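# Press the green lid flat onto the tin

## Task

Push the green lid fully down onto the tin so that it sits flat and level around its entire rim, then finish with neither hand touching the lid.

## Robot and tools

Robot: two arms, left_arm (on the +y side) and right_arm, each ending in a five-finger hand. right_arm has a right hand and left_arm has a left hand that mirrors it. Arm bases in the scene frame: left_arm at (-0.019, +0.291, 0) m, quat_wxyz (+1.000, 0, 0, -0.011); right_arm at (+0.043, -0.297, 0) m, quat_wxyz (+1.000, 0, 0, +0.008). A camera stand sits behind the arms. Loose objects may get an occasional small push.

Frames: the scene frame has its origin on the table top, midway between the nominal bases, with +z up and +x pointing out over the table. Each arm's reported hand pose, its Hand target and all its offsets use that arm's own base frame. The fixed camera cam_high and the table use the scene frame.

Hand point: a point 0.15 m out from the wrist face along the fingers and 0.05 m in front of the palm. Its +z runs along straight fingers and +y comes out of the palm. For the right hand +x points across the palm away from the thumb; for the left hand +x points toward the thumb. Straight fingertips reach about 0.06-0.07 m past the point along +z and lie 0.06 m behind it along -y. A wrist bracket on the little-finger side can strike things. Reported poses can be off by a few cm. Friction and weight often leave the hand 1-3 cm (sometimes 5 cm) short of the commanded pose, usually below it, so that gap alone does not mean contact. Each control step clips commanded orientation to within 40 degrees of the measured orientation.

Row layout (28 numbers, each in [-1, 1], both arms always present): left_arm dx, dy, dz, rx, ry, rz; left hand little, ring, middle, index, thumb_bend, thumb_turn, force_limit, speed; then the same fourteen for right_arm. dx..rz are an offset, not a pose. They are measured from that arm's Hand target as it stood when the action or move began, along the arm's base axes, and the rotation (rx, ry, rz as one rotation vector) turns about the Hand target position. Scale: 1.0 equals 0.6 m or 180 degrees. Repeating an offset moves the arm again. Sending six zeros asks for the current Hand target again. Finger numbers are absolute targets: -1 open/straight, +1 closed. thumb_turn -1 puts the thumb beside the palm and +1 puts it in front of the palm. force_limit maps -1..+1 to about 0..10 N at the fingertip (0..15 N for the two thumb motors). speed rises from near zero at -1 to full at +0.48 and stays full above that. No number means 'unchanged', so to keep a hand as it is, resend the last eight hand numbers you sent. If you have not sent any yet, send hand_measured followed by hand_force_limit and hand_speed.

Tools:
- execute_actions(actions, cameras): actions is a list of actions. Each action is up to 15 rows, one row per 1/30 s, and a short table repeats its last row. Every row is an offset from the action's starting Hand target, not from the row before it. Images are returned only for an empty actions list or when cameras are named.
- move(target, speed, blend, blocking, cameras): drives each hand in a straight line toward one row, or through a list of up to 15 rows. Every row is an offset from the same starting Hand targets. speed is the path top speed in m/s (0.002 to 4.3, default 0.25), with turning limited to twice that in rad/s. Give one value, or one per target. blend is a corner radius in m (0 means stop at each target). The whole move is capped at 10 s. blocking=false returns after about 0.5 s while the motion carries on. Paths do not avoid obstacles or the other arm. Faster motion means harder contacts, and aiming further past a contact presses harder. Keep paths away from an arm's own base.
- wait(seconds 0-10): lets the scene run with the last commands held.
- stop(): brakes a running move.
- zoom_image(camera, region [x0,y0,x1,y1] in pixels, at most 504x504): shows an enlarged crop of the newest image from cam_high, cam_left_wrist or cam_right_wrist. All images are 672x504.
- show_instructions(): shows the reference images.
- finished_scene(scene): ends the current scene, given by its number. The lid must stay in place once the robot has let go.

Results: end_effector_position (m) and end_effector_quat_wxyz in the base frame; Hand target (the last commanded pose after clipping, which is the origin for the next offsets); joint positions, velocities and torques (torques include gravity and are noisy); hand_measured, hand_stopped_by (moving, target, force, stalled, fault) and hand_load_n, each six values in the motor order; plus hand_force_limit and hand_speed. A move result adds a 'move:' line giving the ending (done, off_target, moving, held, fault) and any limits that acted (paced = pose clipped, held = steps withheld). done and off_target say nothing about contact.

Pushing: an arm blocked by something keeps pushing until you command it back. To stop a press, aim the target back past the current hand point. For a gentle closing grip, use finger speed -0.94 or below.

Avoid: dropping the lid or releasing it while it moves; letting anything fall or be left off the table (this fails the task); striking the tin, the table or fixed parts hard; very hard presses; excessive finger loads; any contact between the two hands or arms, including one hand gripping the other's fingers. Motors heat up when holding loads, reaching far out, or pushing at unreachable poses. A MOTOR HOT line appears from 85 °C, and at 100 °C the arm drops and stops for 30-60 s or more. Finish with both hands clear of the lid.

Each tool is called after ">>>" as name([rows], argument=value, ...), one row to a line, values as JSON.

Reference images:

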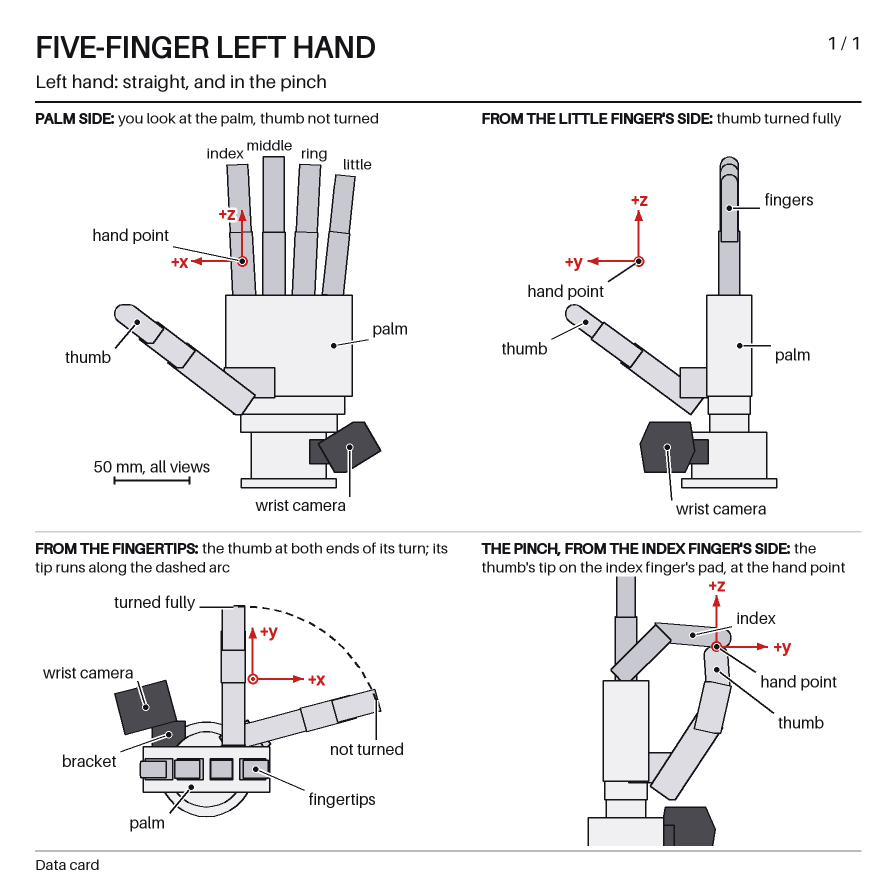

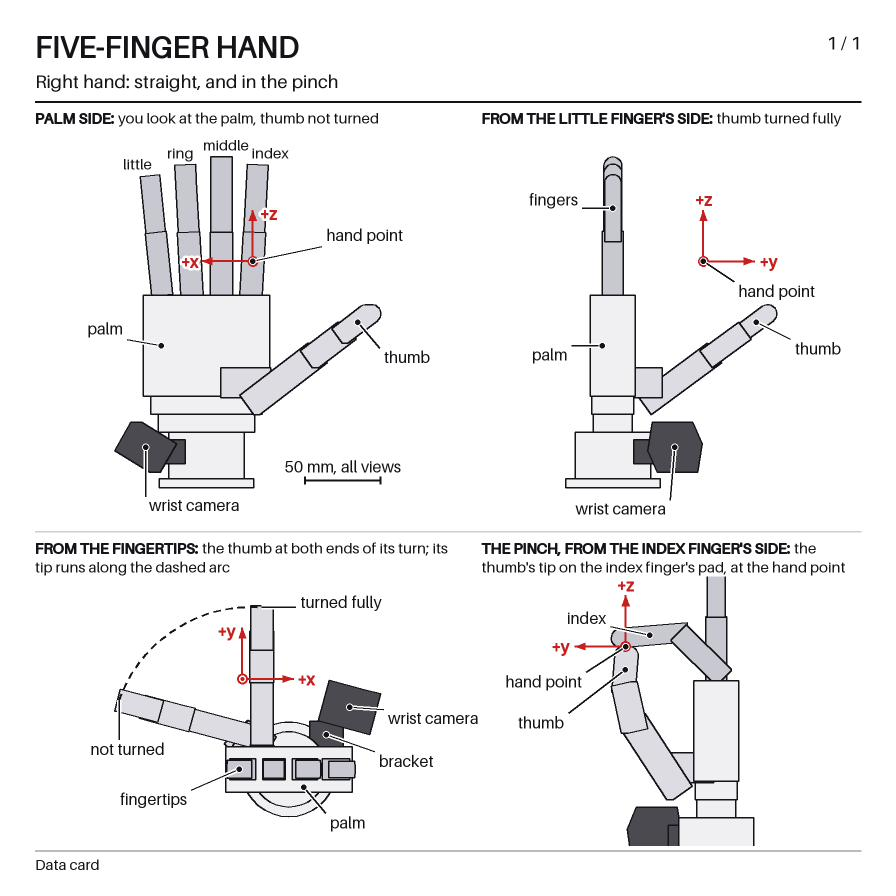

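## Session

>>> execute_actions(actions=[])

Scene clock: 0.00 s.
left_arm: end_effector_position=(+0.3446, +0.1952, +0.3175) hand_measured=(-1.000, -1.000, -1.000, -1.000, -1.000, -1.000) hand_load_n=(+0.0, +0.0, +0.0, +0.0, -0.5, +0.0) hand_stopped_by=(target, target, target, target, target, target) hand_force_limit=0.00 hand_speed=-0.80 end_effector_quat_wxyz=(+0.725, -0.587, +0.291, -0.212) | right_arm: end_effector_position=(+0.5963, +0.2283, +0.3155) hand_measured=(-1.000, -1.000, -1.000, -1.000, -1.000, -1.000) hand_load_n=(+0.0, +0.0, +0.0, +0.0, +0.0, +0.0) hand_stopped_by=(target, target, target, target, target, target) hand_force_limit=0.00 hand_speed=-0.80 end_effector_quat_wxyz=(+0.667, -0.640, +0.149, -0.351)
Joint positions: left_arm=[0.305 0.62 0.453 0.33 -0.515 0.258] | right_arm=[0.14 1.508 1.042 0.647 -0.71 -0.137]
Joint velocities: within noise
Joint torques (N m): no reading
Motor temperatures (°C): left_arm=[27 25 27 27 27 22] | right_arm=[24 27 26 23 25 25]
Heat: left arm: hottest waist 27 °C; right arm: hottest shoulder 27 °C.
Hand target: left_arm +0.3466, +0.1959, +0.3334; +0.731, -0.581, +0.283, -0.218 | right_arm +0.6012, +0.2290, +0.3223; +0.669, -0.637, +0.144, -0.356

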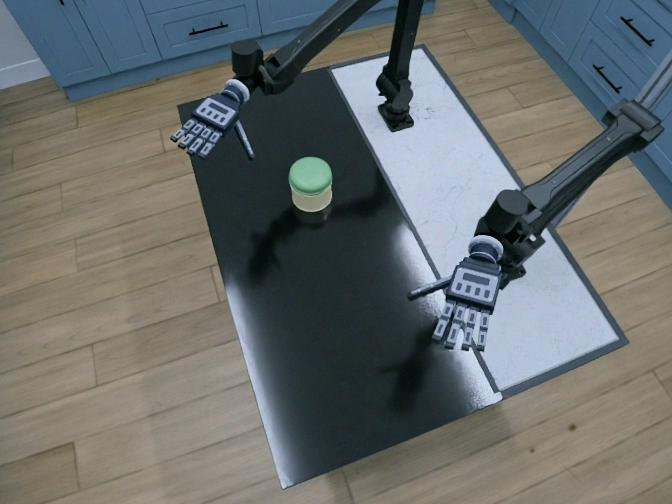

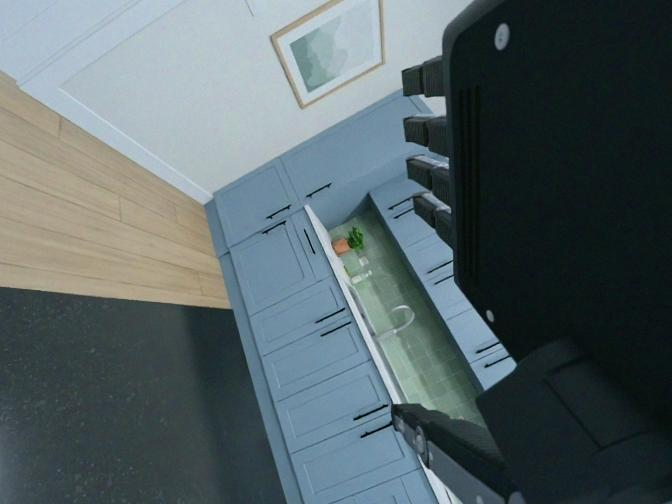

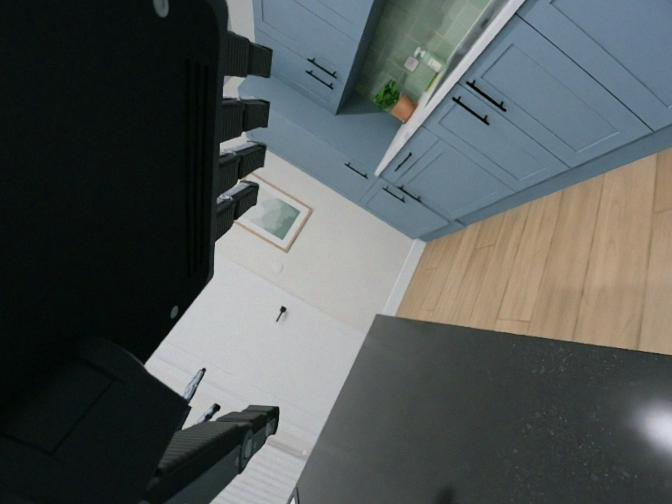

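>>> zoom_image(camera="cam_high", region=[160, 0, 664, 380])

>>> zoom_image(camera="cam_high", region=[260, 130, 360, 230])

Scaled by 1.000.

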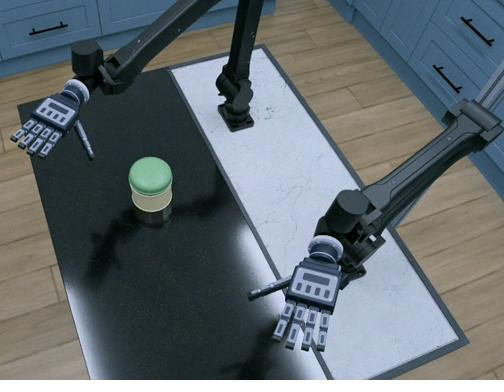

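Scaled by 5.040 from the camera's 672x504 image, which has a finer 960x720 frame.

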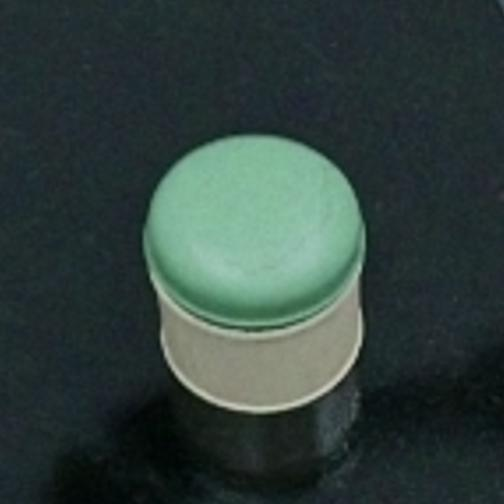

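>>> move([
  [0,0,0,0,0,0,-1,-1,-1,-1,-1,-1,0,-0.8, -0.3333,-0.0333,0.05,-0.3961,0.6023,-0.1536,1,1,1,1,-1,-1,0,0],
], speed=0.3, cameras=["all"])

Scene clock: 219.27 s.
left_arm: end_effector_position=(+0.3446, +0.1952, +0.3175) hand_measured=(-1.000, -1.000, -1.000, -1.000, -1.000, -1.000) hand_load_n=(+0.0, +0.0, +0.0, +0.0, +0.0, -0.5) hand_stopped_by=(target, target, target, target, target, target) hand_force_limit=0.00 hand_speed=-0.80 end_effector_quat_wxyz=(+0.725, -0.587, +0.291, -0.212) | right_arm: end_effector_position=(+0.4069, +0.2087, +0.3528) hand_measured=(+1.000, +1.000, +1.000, +1.000, -1.000, -1.000) hand_load_n=(+0.0, +0.0, +0.0, +0.0, +0.0, +0.0) hand_stopped_by=(target, target, target, target, target, target) hand_force_limit=0.00 hand_speed=0.00 end_effector_quat_wxyz=(-0.087, +0.845, -0.525, +0.051)
Joint positions: left_arm=[0.305 0.62 0.453 0.33 -0.515 0.258] | right_arm=[0.407 1.599 1.92 -1.689 -0.016 -0.05]
Joint torques (N m): left_arm=[0.32 0.26 13.19 2.47 0.05 -0.03] | right_arm=[0.09 -15.68 7.68 0.05 -0.09 0.14]
Motor temperatures (°C): left_arm=[26 24 53 27 26 22] | right_arm=[24 30 34 23 24 25]
Heat: left arm: hottest elbow 53 °C; right arm: hottest elbow 34 °C.
Hand target: left_arm +0.3466, +0.1959, +0.3334; +0.731, -0.581, +0.283, -0.218 | right_arm +0.4012, +0.2090, +0.3524; +0.209, +0.826, -0.507, -0.128
Off the commanded pose: left_arm 0.016 m, 2 deg | right_arm 0.006 m, 42 deg; orientation clipped.
joint sent to its limit (right arm) — joint 4 (wrist pitch), lower limit. The joint targets are off in orientation, not in position.
move: off_target (left_arm, right_arm); limits=paced

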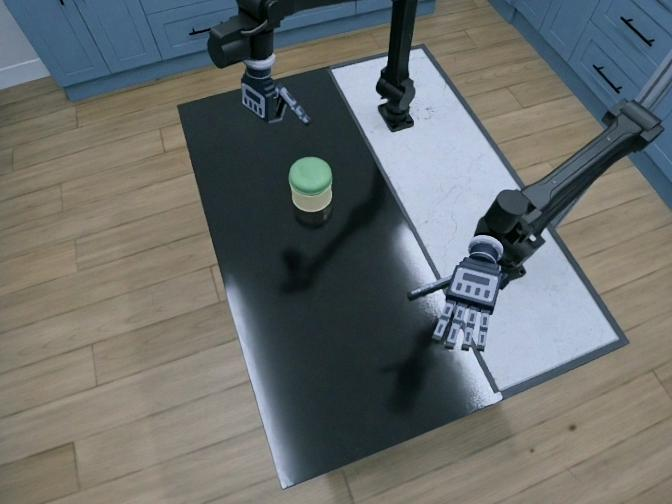

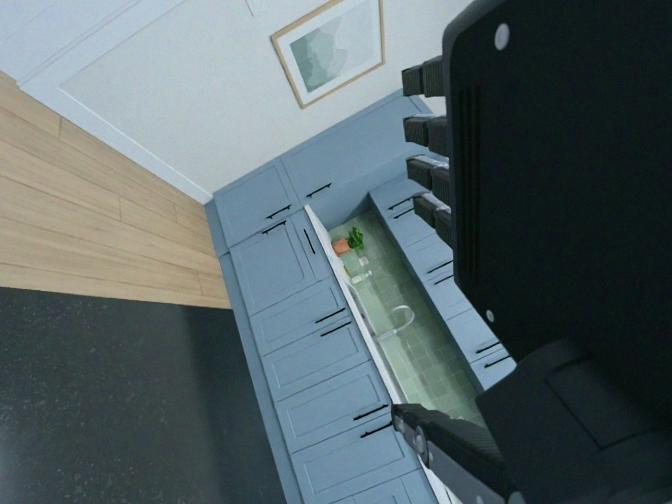

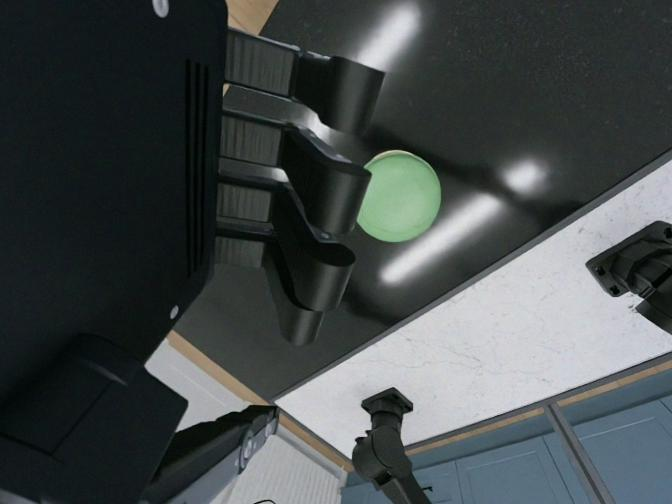

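>>> move([
  [-0.08,-0.03,0.4,0,0,0,-1,-1,-1,-1,-1,-1,0,-0.8, -0.172,-0.0383,-0.254,0,0,0,1,1,1,1,-1,-1,0,0],
], speed=0.2, cameras=["all"])

Scene clock: 273.03 s.
left_arm: end_effector_position=(+0.3002, +0.1814, +0.5496) hand_measured=(-1.000, -1.000, -1.000, -1.000, -1.000, -1.000) hand_load_n=(+0.0, +0.0, +0.0, +0.0, +0.0, +0.0) hand_stopped_by=(target, target, target, target, target, target) hand_force_limit=0.00 hand_speed=-0.80 end_effector_quat_wxyz=(+0.726, -0.589, +0.288, -0.210) | right_arm: end_effector_position=(+0.3031, +0.1834, +0.2034) hand_measured=(+1.000, +1.000, +1.000, +1.000, -1.000, -1.000) hand_load_n=(+0.0, +0.0, +0.0, +0.0, +0.0, +0.0) hand_stopped_by=(target, target, target, target, target, target) hand_force_limit=0.00 hand_speed=0.00 end_effector_quat_wxyz=(+0.115, +0.843, -0.520, -0.080)
Joint positions: left_arm=[0.298 0.59 1.07 -0.316 -0.531 0.258] | right_arm=[0.454 1.62 1.458 -1.69 -0.011 -0.013]
Joint torques (N m): left_arm=[-0.5 1.2 14.06 1.78 0.06 0.04] | right_arm=[0.73 -13.86 7.13 -0.81 -0.07 0.13]
Heat: left arm: hottest elbow 54 °C; right arm: hottest elbow 32 °C.
Hand target: left_arm +0.2986, +0.1778, +0.5734; +0.731, -0.581, +0.283, -0.218 | right_arm +0.2980, +0.1860, +0.1999; +0.209, +0.826, -0.507, -0.128
Off the commanded pose: left_arm 0.024 m, 2 deg | right_arm 0.007 m, 12 deg.
joint sent to its limit (right arm) — joint 4 (wrist pitch), lower limit. The joint targets are off in orientation, not in position.
move: off_target (left_arm, right_arm)

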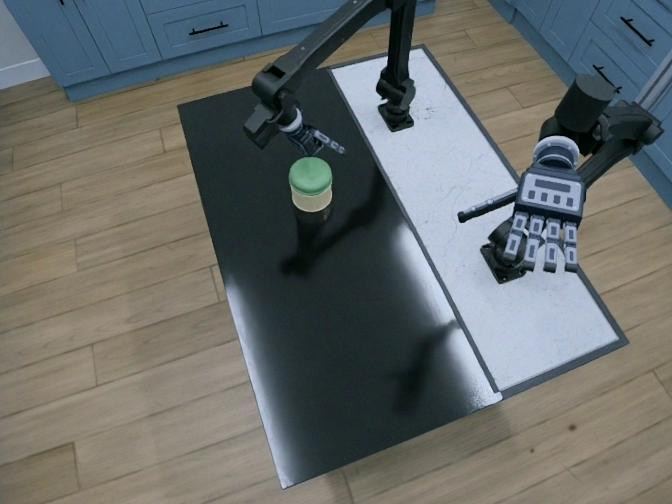

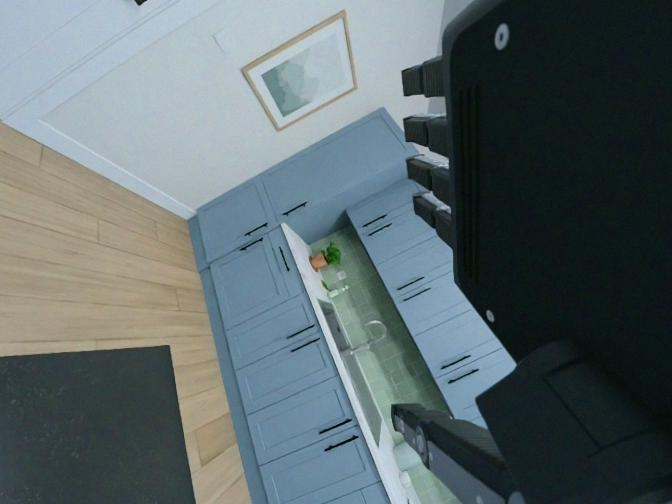

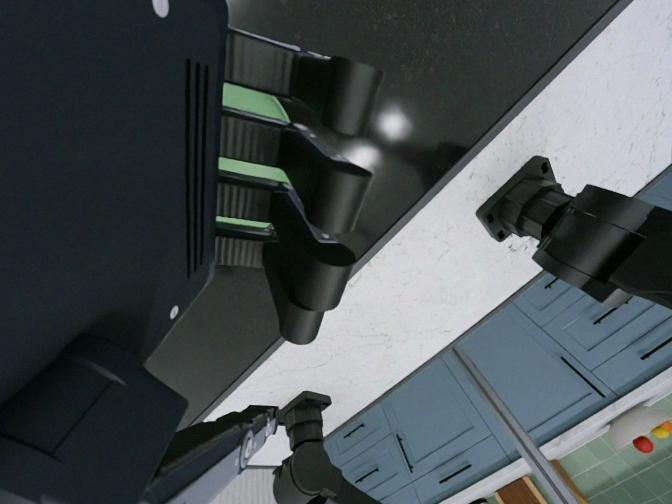

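>>> move([
  [0,0,0,0,0,0,-1,-1,-1,-1,-1,-1,0,-0.8, 0,0,-0.075,0,0,0,1,1,1,1,-1,-1,0,0],
], speed=0.15, cameras=["cam_high","cam_right_wrist"])

>>> zoom_image(camera="cam_high", region=[240, 80, 380, 220])

Scene clock: 300.33 s.
left_arm: end_effector_position=(+0.3002, +0.1814, +0.5496) hand_measured=(-1.000, -1.000, -1.000, -1.000, -1.000, -1.000) hand_load_n=(+0.0, +0.0, +0.0, +0.0, +0.0, +0.0) hand_stopped_by=(target, target, target, target, target, target) hand_force_limit=0.00 hand_speed=-0.80 end_effector_quat_wxyz=(+0.726, -0.589, +0.288, -0.210) | right_arm: end_effector_position=(+0.3033, +0.1840, +0.1587) hand_measured=(+1.000, +1.000, +1.000, +1.000, -1.000, -1.000) hand_load_n=(+0.0, +0.0, +0.0, +0.0, +0.0, +0.0) hand_stopped_by=(target, target, target, target, target, target) hand_force_limit=0.00 hand_speed=0.00 end_effector_quat_wxyz=(+0.176, +0.833, -0.513, -0.113)
Joint positions: left_arm=[0.298 0.59 1.07 -0.316 -0.531 0.258] | right_arm=[0.459 1.742 1.44 -1.69 -0.005 -0.009]
Joint torques (N m): left_arm=[-0.97 1.73 14.16 1.78 0.07 0.03] | right_arm=[0.97 -14.68 6.72 -1.28 0.06 0.15]
Heat: left arm: hottest elbow 54 °C; right arm: hottest elbow 31 °C.
Hand target: left_arm +0.2986, +0.1778, +0.5734; +0.731, -0.581, +0.283, -0.218 | right_arm +0.2980, +0.1860, +0.1550; +0.209, +0.826, -0.507, -0.128
Off the commanded pose: left_arm 0.024 m, 1 deg | right_arm 0.007 m, 4 deg.
joint sent to its limit (right arm) — joint 4 (wrist pitch), lower limit. The joint targets still meet the commanded pose.
move: off_target (left_arm, right_arm)
Images, in order (width x height): cam_high 672x504, cam_right_wrist 672x504.

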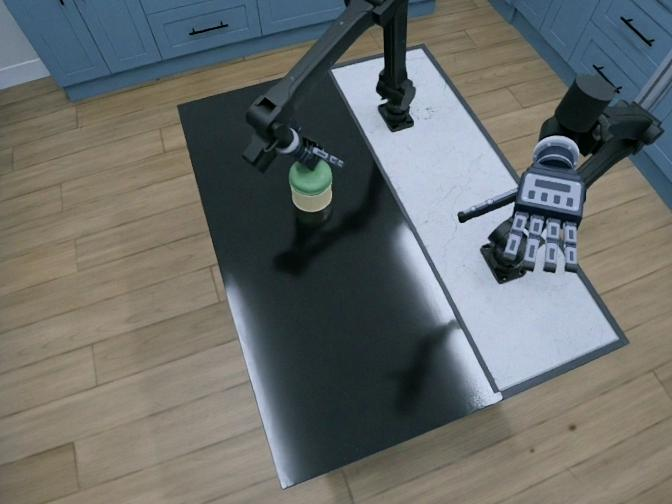

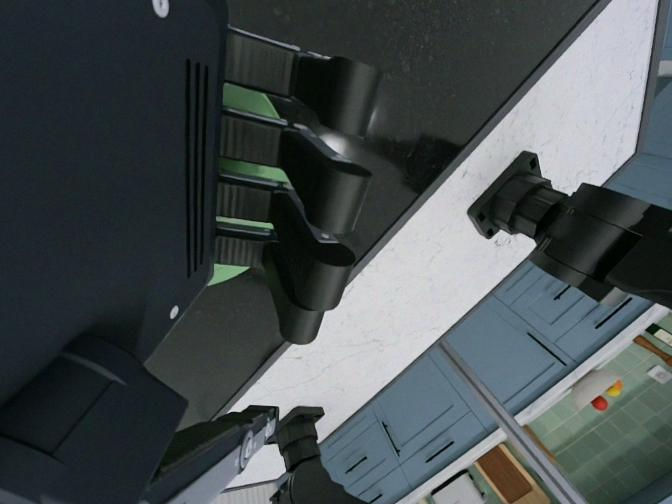

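Scaled by 3.600 from the camera's 672x504 image, which has a finer 960x720 frame.

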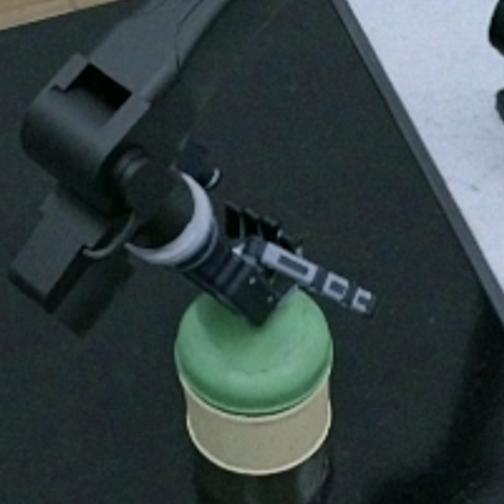

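>>> move([
  [0,0,0,0,0,0,-1,-1,-1,-1,-1,-1,0,-0.8, -0.0117,0.041,0,0,0,0,1,1,1,1,-1,-1,0,0],
  [0,0,0,0,0,0,-1,-1,-1,-1,-1,-1,0,-0.8, -0.0117,0.041,-0.042,0,0,0,1,1,1,1,-1,-1,0,0],
], speed=[0.1,0.04], cameras=["cam_high","cam_right_wrist"])

>>> zoom_image(camera="cam_high", region=[270, 120, 370, 220])

Scene clock: 350.43 s.
left_arm: end_effector_position=(+0.3002, +0.1814, +0.5496) hand_measured=(-1.000, -1.000, -1.000, -1.000, -1.000, -1.000) hand_load_n=(+0.0, +0.0, +0.0, +0.0, +0.0, +0.0) hand_stopped_by=(target, target, target, target, target, target) hand_force_limit=0.00 hand_speed=-0.80 end_effector_quat_wxyz=(+0.726, -0.589, +0.288, -0.210) | right_arm: end_effector_position=(+0.2915, +0.2074, +0.1476) hand_measured=(+1.000, +1.000, +1.000, +1.000, -1.000, -1.000) hand_load_n=(+0.0, +0.0, +0.0, +0.0, +0.0, +0.0) hand_stopped_by=(target, target, target, target, target, target) hand_force_limit=0.00 hand_speed=0.00 end_effector_quat_wxyz=(+0.191, +0.830, -0.510, -0.121)
Joint positions: left_arm=[0.298 0.59 1.07 -0.316 -0.531 0.258] | right_arm=[0.513 1.776 1.44 -1.69 -0.025 0.038]
Joint torques (N m): left_arm=[-1.03 2.61 14.3 1.68 0.08 0.02] | right_arm=[0.56 -12.75 6.49 -0.35 0.05 0.17]
Motor temperatures (°C): left_arm=[26 24 57 26 26 22] | right_arm=[24 31 31 23 23 25]
Heat: left arm: hottest elbow 57 °C; right arm: hottest shoulder 31 °C.
Hand target: left_arm +0.2986, +0.1778, +0.5734; +0.731, -0.581, +0.283, -0.218 | right_arm +0.2910, +0.2106, +0.1297; +0.209, +0.826, -0.507, -0.128
Off the commanded pose: left_arm 0.024 m, 1 deg | right_arm 0.018 m, 2 deg.
move: off_target (left_arm, right_arm)
Images, in order (width x height): cam_high 672x504, cam_right_wrist 672x504.

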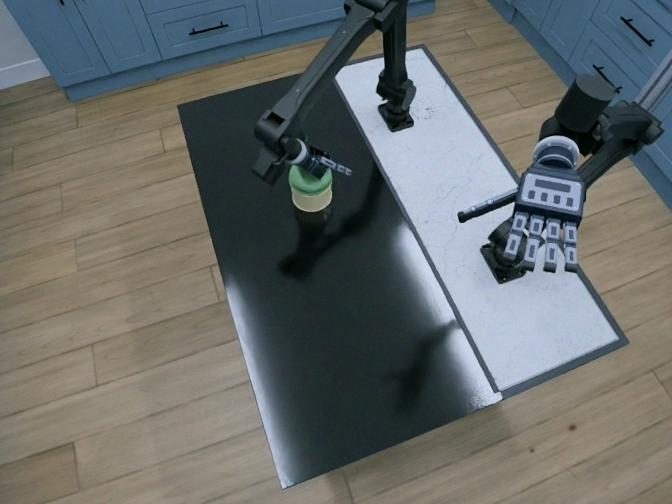

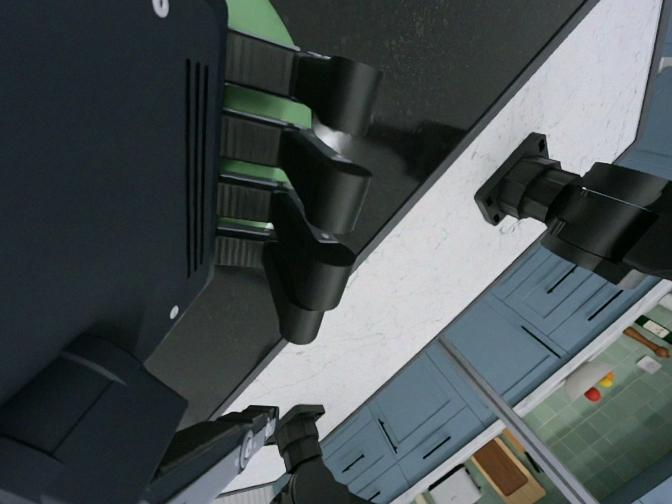

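Scaled by 5.040 from the camera's 672x504 image, which has a finer 960x720 frame.

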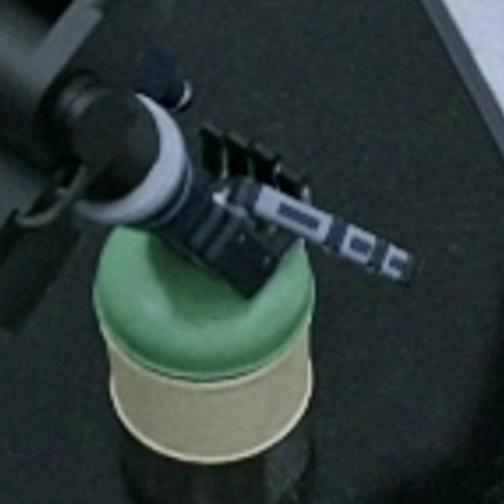

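>>> move([
  [0,0,0,0,0,0,-1,-1,-1,-1,-1,-1,0,-0.8, 0,0,-0.04,0,0,0,1,1,1,1,-1,-1,0,0],
], speed=[0.05], cameras=["cam_high"])

>>> zoom_image(camera="cam_high", region=[270, 120, 370, 220])

Scene clock: 359.90 s.
left_arm: end_effector_position=(+0.3002, +0.1814, +0.5496) hand_measured=(-1.000, -1.000, -1.000, -1.000, -1.000, -1.000) hand_load_n=(+0.0, +0.0, +0.0, -0.5, +0.0, -0.5) hand_stopped_by=(target, target, target, target, target, target) hand_force_limit=0.00 hand_speed=-0.80 end_effector_quat_wxyz=(+0.726, -0.589, +0.288, -0.210) | right_arm: end_effector_position=(+0.2930, +0.2083, +0.1414) hand_measured=(+1.000, +1.000, +1.000, +1.000, -1.000, -1.000) hand_load_n=(+0.0, -0.5, +0.0, +0.0, +0.0, +0.0) hand_stopped_by=(target, target, target, target, target, target) hand_force_limit=0.00 hand_speed=0.00 end_effector_quat_wxyz=(+0.187, +0.831, -0.510, -0.118)
Joint positions: left_arm=[0.298 0.59 1.07 -0.316 -0.531 0.258] | right_arm=[0.513 1.779 1.432 -1.669 -0.025 0.038]
Joint torques (N m): left_arm=[-0.79 1.67 14.32 1.72 0.02 0.01] | right_arm=[0.73 -11.63 4.26 1.17 0.02 0.17]
Motor temperatures (°C): left_arm=[26 24 57 26 26 22] | right_arm=[24 30 31 23 23 25]
Heat: left arm: hottest elbow 57 °C; right arm: hottest elbow 31 °C.
Hand target: left_arm +0.2986, +0.1778, +0.5734; +0.731, -0.581, +0.283, -0.218 | right_arm +0.2910, +0.2106, +0.1058; +0.209, +0.826, -0.507, -0.128
Off the commanded pose: left_arm 0.024 m, 1 deg | right_arm 0.036 m, 3 deg.
move: off_target (left_arm, right_arm)
Images, in order (width x height): cam_high 672x504.

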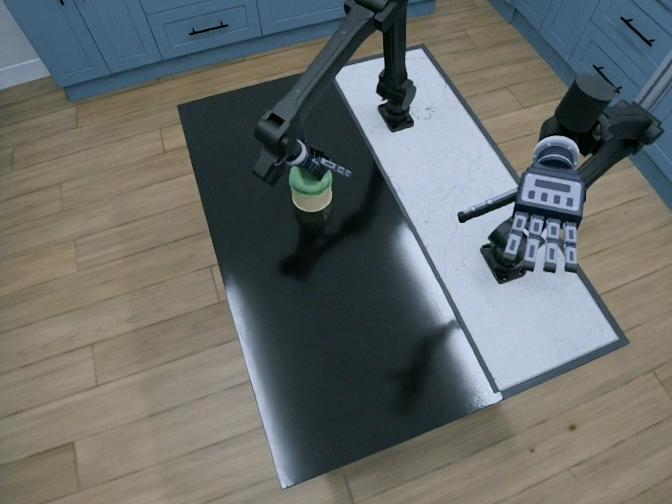

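Scaled by 5.040 from the camera's 672x504 image, which has a finer 960x720 frame.

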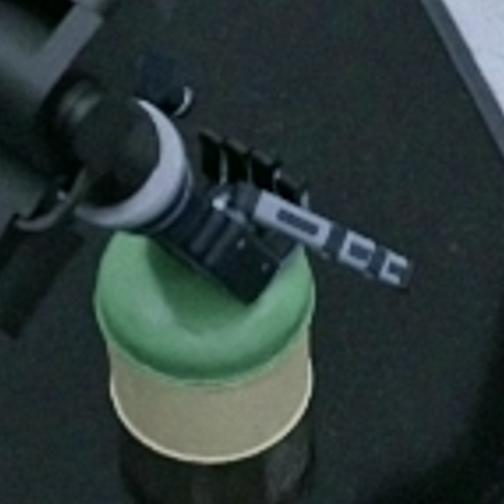

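>>> move([
  [0,0,0,0,0,0,-1,-1,-1,-1,-1,-1,0,-0.8, 0,0,-0.05,0,0,0,1,1,1,1,-1,-1,0,0],
], speed=[0.05], cameras=["cam_high"])

>>> zoom_image(camera="cam_high", region=[270, 120, 370, 220])

Scene clock: 366.37 s.
left_arm: end_effector_position=(+0.3002, +0.1814, +0.5496) hand_measured=(-1.000, -1.000, -1.000, -1.000, -1.000, -1.000) hand_load_n=(+0.0, +0.0, +0.0, +0.0, +0.0, -0.5) hand_stopped_by=(target, target, target, target, target, target) hand_force_limit=0.00 hand_speed=-0.80 end_effector_quat_wxyz=(+0.726, -0.589, +0.288, -0.210) | right_arm: end_effector_position=(+0.2921, +0.2078, +0.1374) hand_measured=(+1.000, +1.000, +1.000, +1.000, -1.000, -1.000) hand_load_n=(+0.0, +0.0, +0.0, +0.0, +0.0, +0.0) hand_stopped_by=(target, target, target, target, target, target) hand_force_limit=0.00 hand_speed=0.00 end_effector_quat_wxyz=(+0.175, +0.833, -0.512, -0.111)
Joint positions: left_arm=[0.298 0.59 1.07 -0.316 -0.531 0.258] | right_arm=[0.513 1.761 1.409 -1.636 -0.024 0.04]
Joint torques (N m): left_arm=[-0.62 1.96 14.32 1.74 0.02 0.02] | right_arm=[0.62 -7.71 2.73 2.81 0.05 0.1]
Motor temperatures (°C): left_arm=[26 24 57 26 26 22] | right_arm=[24 30 31 23 23 25]
Heat: left arm: hottest elbow 57 °C; right arm: hottest elbow 31 °C.
Hand target: left_arm +0.2986, +0.1778, +0.5734; +0.731, -0.581, +0.283, -0.218 | right_arm +0.2910, +0.2106, +0.0757; +0.209, +0.826, -0.507, -0.128
Off the commanded pose: left_arm 0.024 m, 1 deg | right_arm 0.062 m, 4 deg.
move: off_target (left_arm, right_arm)
Images, in order (width x height): cam_high 672x504.

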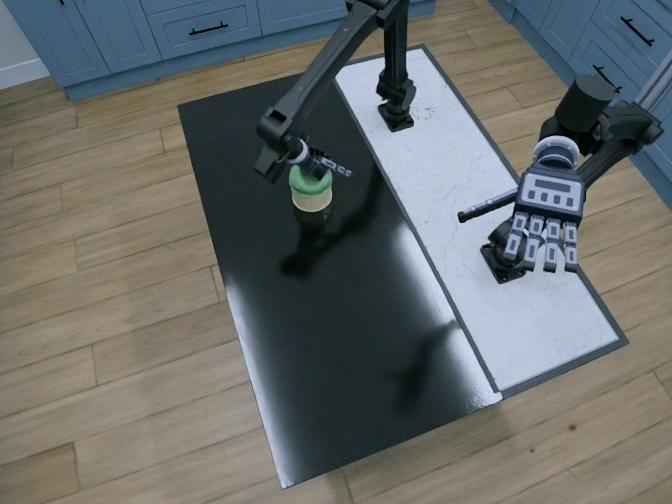

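Scaled by 5.040 from the camera's 672x504 image, which has a finer 960x720 frame.

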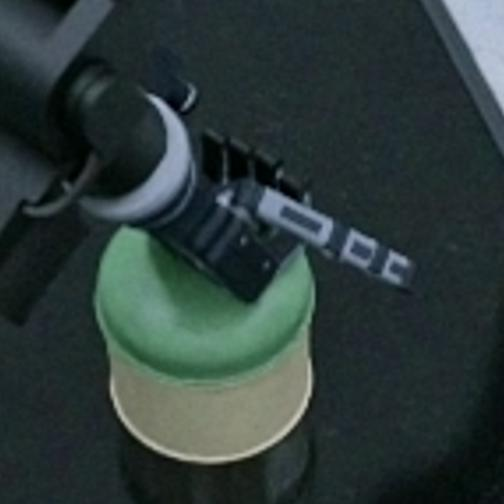

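>>> move([
  [0,0,0,0,0,0,-1,-1,-1,-1,-1,-1,0,-0.8, 0,0,0.2,0,0,0,1,1,1,1,-1,-1,0,0],
  [0,0,0,0,0,0,-1,-1,-1,-1,-1,-1,0,-0.8, 0.1,-0.3,0.25,0,0,0,1,1,1,1,-1,-1,0,0],
], speed=[0.1,0.25], blend=[0.03,0], cameras=["cam_high","cam_right_wrist"])

>>> zoom_image(camera="cam_high", region=[280, 140, 350, 220])

Scene clock: 381.97 s.
left_arm: end_effector_position=(+0.3002, +0.1814, +0.5496) hand_measured=(-1.000, -1.000, -1.000, -1.000, -1.000, -1.000) hand_load_n=(+0.0, +0.0, +0.0, +0.0, +0.0, +0.0) hand_stopped_by=(target, target, target, target, target, target) hand_force_limit=0.00 hand_speed=-0.80 end_effector_quat_wxyz=(+0.726, -0.589, +0.288, -0.210) | right_arm: end_effector_position=(+0.3416, +0.0284, +0.2131) hand_measured=(+1.000, +1.000, +1.000, +1.000, -1.000, -1.000) hand_load_n=(+0.0, +0.0, +0.0, +0.0, +0.0, +0.0) hand_stopped_by=(target, target, target, target, target, target) hand_force_limit=0.00 hand_speed=0.00 end_effector_quat_wxyz=(+0.139, +0.845, -0.515, -0.050)
Joint positions: left_arm=[0.298 0.59 1.07 -0.316 -0.531 0.258] | right_arm=[0.139 1.589 1.45 -1.689 0.151 -0.317]
Joint torques (N m): left_arm=[-0.79 1.9 14.28 1.76 0.03 0.03] | right_arm=[0.21 -14.45 11.28 -0.79 0.18 -0.03]
Motor temperatures (°C): left_arm=[26 24 58 26 26 22] | right_arm=[24 29 30 23 23 25]
Heat: left arm: hottest elbow 58 °C; right arm: hottest elbow 30 °C.
Hand target: left_arm +0.2986, +0.1778, +0.5734; +0.731, -0.581, +0.283, -0.218 | right_arm +0.3510, +0.0306, +0.2257; +0.209, +0.826, -0.507, -0.128
Off the commanded pose: left_arm 0.024 m, 1 deg | right_arm 0.016 m, 12 deg.
joint sent to its limit (right arm) — joint 4 (wrist pitch), lower limit. The joint targets are off in orientation, not in position.
move: off_target (left_arm, right_arm)
Images, in order (width x height): cam_high 672x504, cam_right_wrist 672x504.

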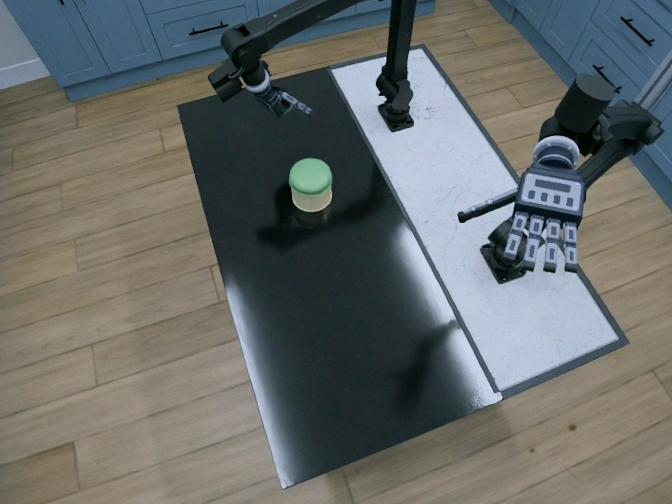

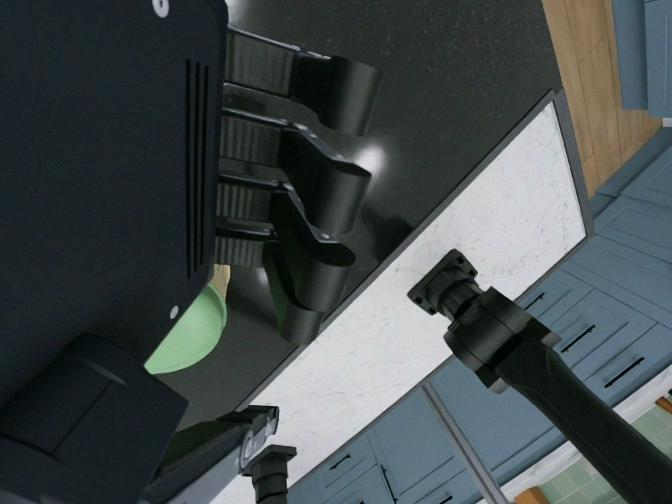

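Scaled by 6.300 from the camera's 672x504 image, which has a finer 960x720 frame.

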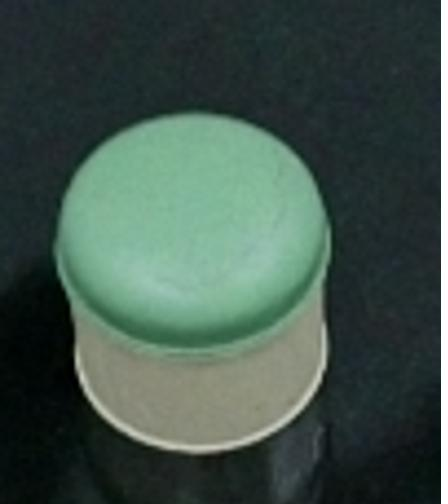

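>>> zoom_image(camera="cam_high", region=[285, 150, 337, 189])

>>> zoom_image(camera="cam_high", region=[285, 175, 337, 214])

Scaled by 9.692 from the camera's 672x504 image, which has a finer 960x720 frame.

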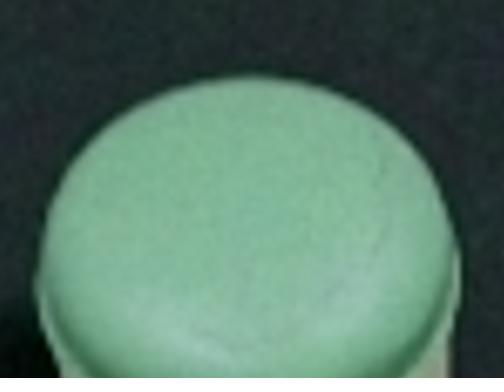

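Scaled by 9.692 from the camera's 672x504 image, which has a finer 960x720 frame.

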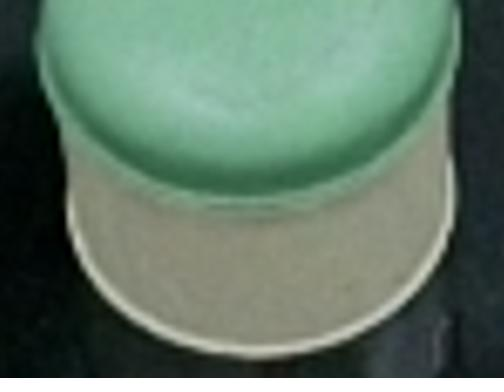

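>>> move([
  [0,0,0,0,0,0,-1,-1,-1,-1,-1,-1,0,-0.8, -0.1,0.3,-0.05,0,0,0,1,1,1,1,-1,-1,0,0],
  [0,0,0,0,0,0,-1,-1,-1,-1,-1,-1,0,-0.8, -0.1,0.3,-0.13,0,0,0,1,1,1,1,-1,-1,0,0],
  [0,0,0,0,0,0,-1,-1,-1,-1,-1,-1,0,-0.8, -0.1,0.3,-0.3,0,0,0,1,1,1,1,-1,-1,0,0],
], speed=[0.2,0.1,0.05], blend=[0.02,0,0], cameras=["cam_high"])

>>> zoom_image(camera="cam_high", region=[270, 120, 370, 220])

Scene clock: 428.77 s.
left_arm: end_effector_position=(+0.3002, +0.1814, +0.5496) hand_measured=(-1.000, -1.000, -1.000, -1.000, -1.000, -1.000) hand_load_n=(+0.0, -0.5, +0.0, +0.0, +0.5, -0.5) hand_stopped_by=(target, target, target, target, target, target) hand_force_limit=0.00 hand_speed=-0.80 end_effector_quat_wxyz=(+0.726, -0.589, +0.288, -0.210) | right_arm: end_effector_position=(+0.2902, +0.2079, +0.1338) hand_measured=(+1.000, +1.000, +1.000, +1.000, -1.000, -1.000) hand_load_n=(+0.0, -0.5, -0.5, +0.0, +0.0, +0.0) hand_stopped_by=(target, target, target, target, target, target) hand_force_limit=0.00 hand_speed=0.00 end_effector_quat_wxyz=(+0.162, +0.836, -0.513, -0.104)
Joint positions: left_arm=[0.298 0.59 1.07 -0.316 -0.531 0.258] | right_arm=[0.516 1.739 1.383 -1.601 -0.024 0.041]
Joint torques (N m): left_arm=[-0.21 2.32 14.22 1.87 0.04 0.01] | right_arm=[0.5 -3.31 1.32 4.04 0.04 0.12]
Motor temperatures (°C): left_arm=[26 24 59 26 26 22] | right_arm=[24 29 35 23 23 25]
Heat: left arm: hottest elbow 59 °C; right arm: hottest elbow 35 °C.
Hand target: left_arm +0.2986, +0.1778, +0.5734; +0.731, -0.581, +0.283, -0.218 | right_arm +0.2909, +0.2105, +0.0458; +0.209, +0.826, -0.507, -0.128
Off the commanded pose: left_arm 0.024 m, 1 deg | right_arm 0.088 m, 6 deg.
move: off_target (left_arm, right_arm)
Images, in order (width x height): cam_high 672x504.

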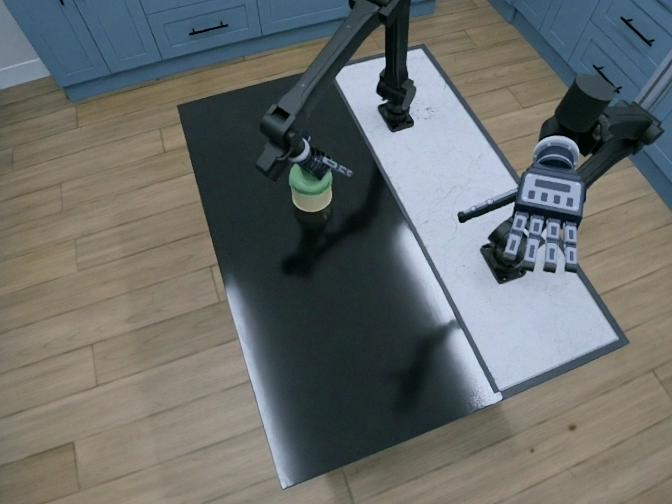

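Scaled by 5.040 from the camera's 672x504 image, which has a finer 960x720 frame.

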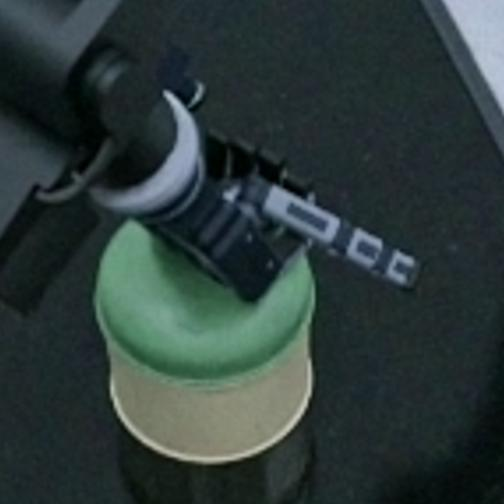

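>>> move([
  [0,0,0,0,0,0,-1,-1,-1,-1,-1,-1,0,-0.8, 0,0,0.25,0,0,0,1,1,1,1,-1,-1,0,0],
  [0,0,0,0,0,0,-1,-1,-1,-1,-1,-1,0,-0.8, 0.1,-0.3,0.3,0,0,0,1,1,1,1,-1,-1,0,0],
], speed=[0.1,0.25], blend=[0.03,0], cameras=["cam_high","cam_right_wrist"])

>>> zoom_image(camera="cam_high", region=[285, 150, 337, 189])

>>> zoom_image(camera="cam_high", region=[285, 175, 337, 214])

Scene clock: 441.93 s.
left_arm: end_effector_position=(+0.3002, +0.1814, +0.5496) hand_measured=(-1.000, -1.000, -1.000, -1.000, -1.000, -1.000) hand_load_n=(+0.0, +0.0, +0.0, +0.0, +0.0, -0.5) hand_stopped_by=(target, target, target, target, target, target) hand_force_limit=0.00 hand_speed=-0.80 end_effector_quat_wxyz=(+0.726, -0.589, +0.288, -0.210) | right_arm: end_effector_position=(+0.3415, +0.0284, +0.2129) hand_measured=(+1.000, +1.000, +1.000, +1.000, -1.000, -1.000) hand_load_n=(+0.0, +0.0, +0.0, +0.0, +0.0, +0.0) hand_stopped_by=(target, target, target, target, target, target) hand_force_limit=0.00 hand_speed=0.00 end_effector_quat_wxyz=(+0.140, +0.844, -0.515, -0.050)
Joint positions: left_arm=[0.298 0.59 1.07 -0.316 -0.531 0.258] | right_arm=[0.139 1.589 1.449 -1.689 0.151 -0.317]
Joint torques (N m): left_arm=[-0.67 1.79 14.43 1.84 0.07 0.02] | right_arm=[0.38 -13.86 11.28 -0.84 0.18 -0.04]
Motor temperatures (°C): left_arm=[26 24 59 26 26 22] | right_arm=[24 29 33 23 23 25]
Heat: left arm: hottest elbow 59 °C; right arm: hottest elbow 33 °C.
Hand target: left_arm +0.2986, +0.1778, +0.5734; +0.731, -0.581, +0.283, -0.218 | right_arm +0.3509, +0.0306, +0.2256; +0.209, +0.826, -0.507, -0.128
Off the commanded pose: left_arm 0.024 m, 1 deg | right_arm 0.016 m, 12 deg.
joint sent to its limit (right arm) — joint 4 (wrist pitch), lower limit. The joint targets are off in orientation, not in position.
move: off_target (left_arm, right_arm)
Images, in order (width x height): cam_high 672x504, cam_right_wrist 672x504.

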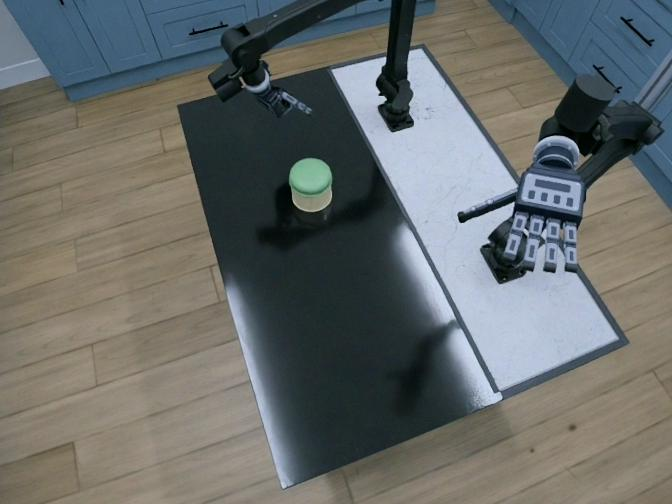

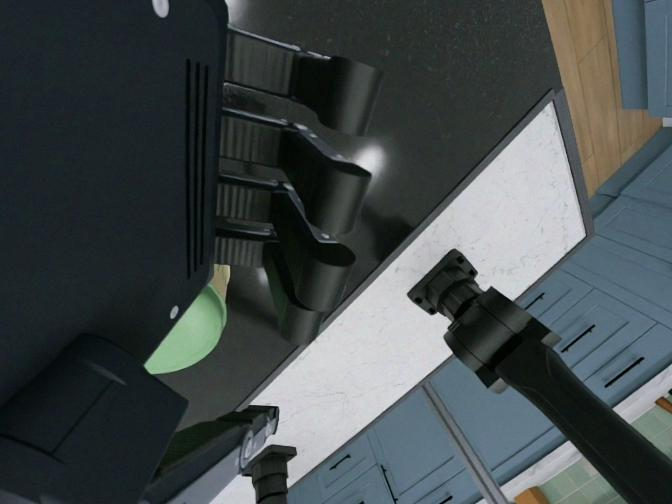

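Scaled by 9.692 from the camera's 672x504 image, which has a finer 960x720 frame.

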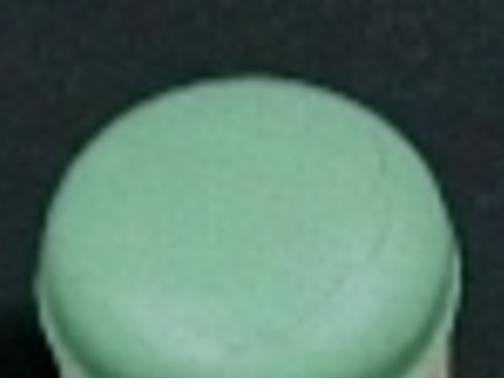

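Scaled by 9.692 from the camera's 672x504 image, which has a finer 960x720 frame.

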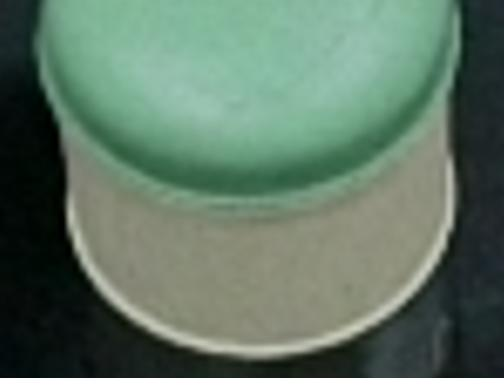

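>>> zoom_image(camera="cam_right_wrist", region=[140, 240, 260, 380])

Scaled by 3.600 from the camera's 672x504 image, which has a finer 960x720 frame.

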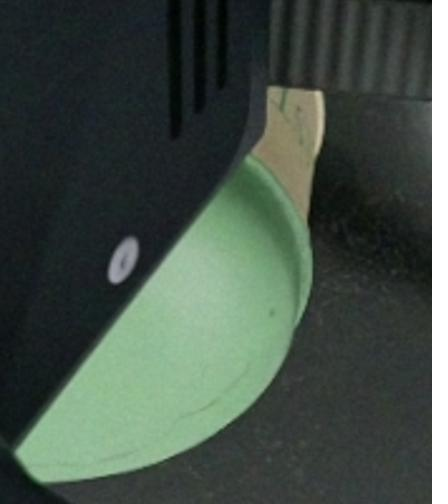

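>>> move([
  [0.079,-0.6047,-0.7057,-0.061,0.0541,-0.487,-1,-1,-1,-1,-1,-1,0,-0.8, 0,0,0,0,0,0,1,1,1,1,-1,-1,0,0],
], speed=[0.25], cameras=["cam_high","cam_left_wrist"])

Scene clock: 492.60 s.
left_arm: end_effector_position=(+0.3494, -0.1812, +0.1551) hand_measured=(-1.000, -1.000, -1.000, -1.000, -1.000, -1.000) hand_load_n=(+0.0, +0.0, +0.0, -0.5, +0.0, +0.0) hand_stopped_by=(target, target, target, target, target, target) hand_force_limit=0.00 hand_speed=-0.80 end_effector_quat_wxyz=(+0.310, -0.296, +0.640, -0.637) | right_arm: end_effector_position=(+0.3415, +0.0283, +0.2129) hand_measured=(+1.000, +1.000, +1.000, +1.000, -1.000, -1.000) hand_load_n=(+0.0, +0.5, +0.0, +0.0, +0.0, +0.0) hand_stopped_by=(target, target, target, target, target, target) hand_force_limit=0.00 hand_speed=0.00 end_effector_quat_wxyz=(+0.140, +0.845, -0.514, -0.050)
Joint positions: left_arm=[-0.158 1.013 0.217 0.8 0.527 0.017] | right_arm=[0.139 1.589 1.449 -1.689 0.151 -0.318]
Joint torques (N m): left_arm=[-0.73 -1.44 7.98 2.82 0.09 -0.15] | right_arm=[0.44 -14.33 11.32 -0.85 0.19 -0.03]
Motor temperatures (°C): left_arm=[26 24 60 26 26 22] | right_arm=[24 29 37 23 23 25]
Heat: left arm: hottest elbow 60 °C; right arm: hottest elbow 37 °C.
Hand target: left_arm +0.3460, -0.1848, +0.1499; +0.300, -0.300, +0.641, -0.640 | right_arm +0.3509, +0.0307, +0.2256; +0.209, +0.826, -0.507, -0.128
Off the commanded pose: left_arm 0.007 m, 1 deg | right_arm 0.016 m, 12 deg.
joint sent to its limit (right arm) — joint 4 (wrist pitch), lower limit. The joint targets are off in orientation, not in position.
move: off_target (right_arm)
Images, in order (width x height): cam_high 672x504, cam_left_wrist 672x504.

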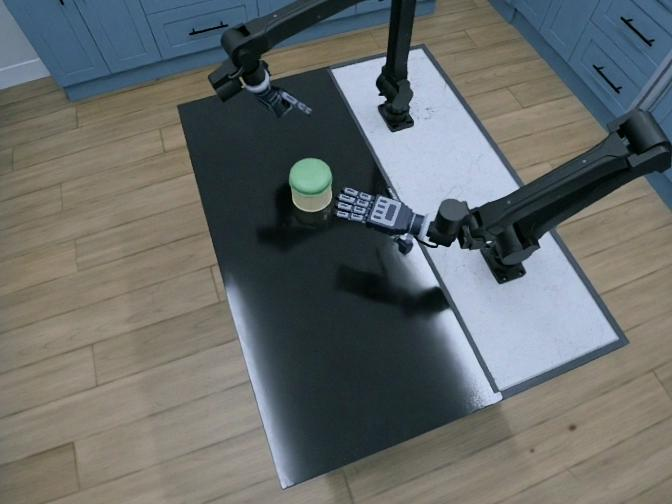

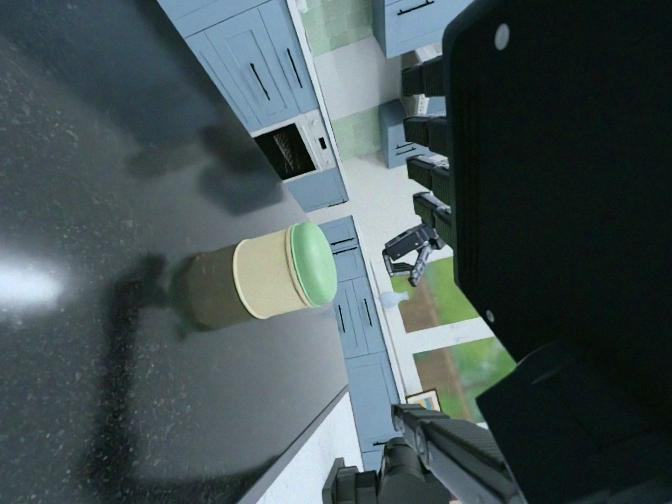

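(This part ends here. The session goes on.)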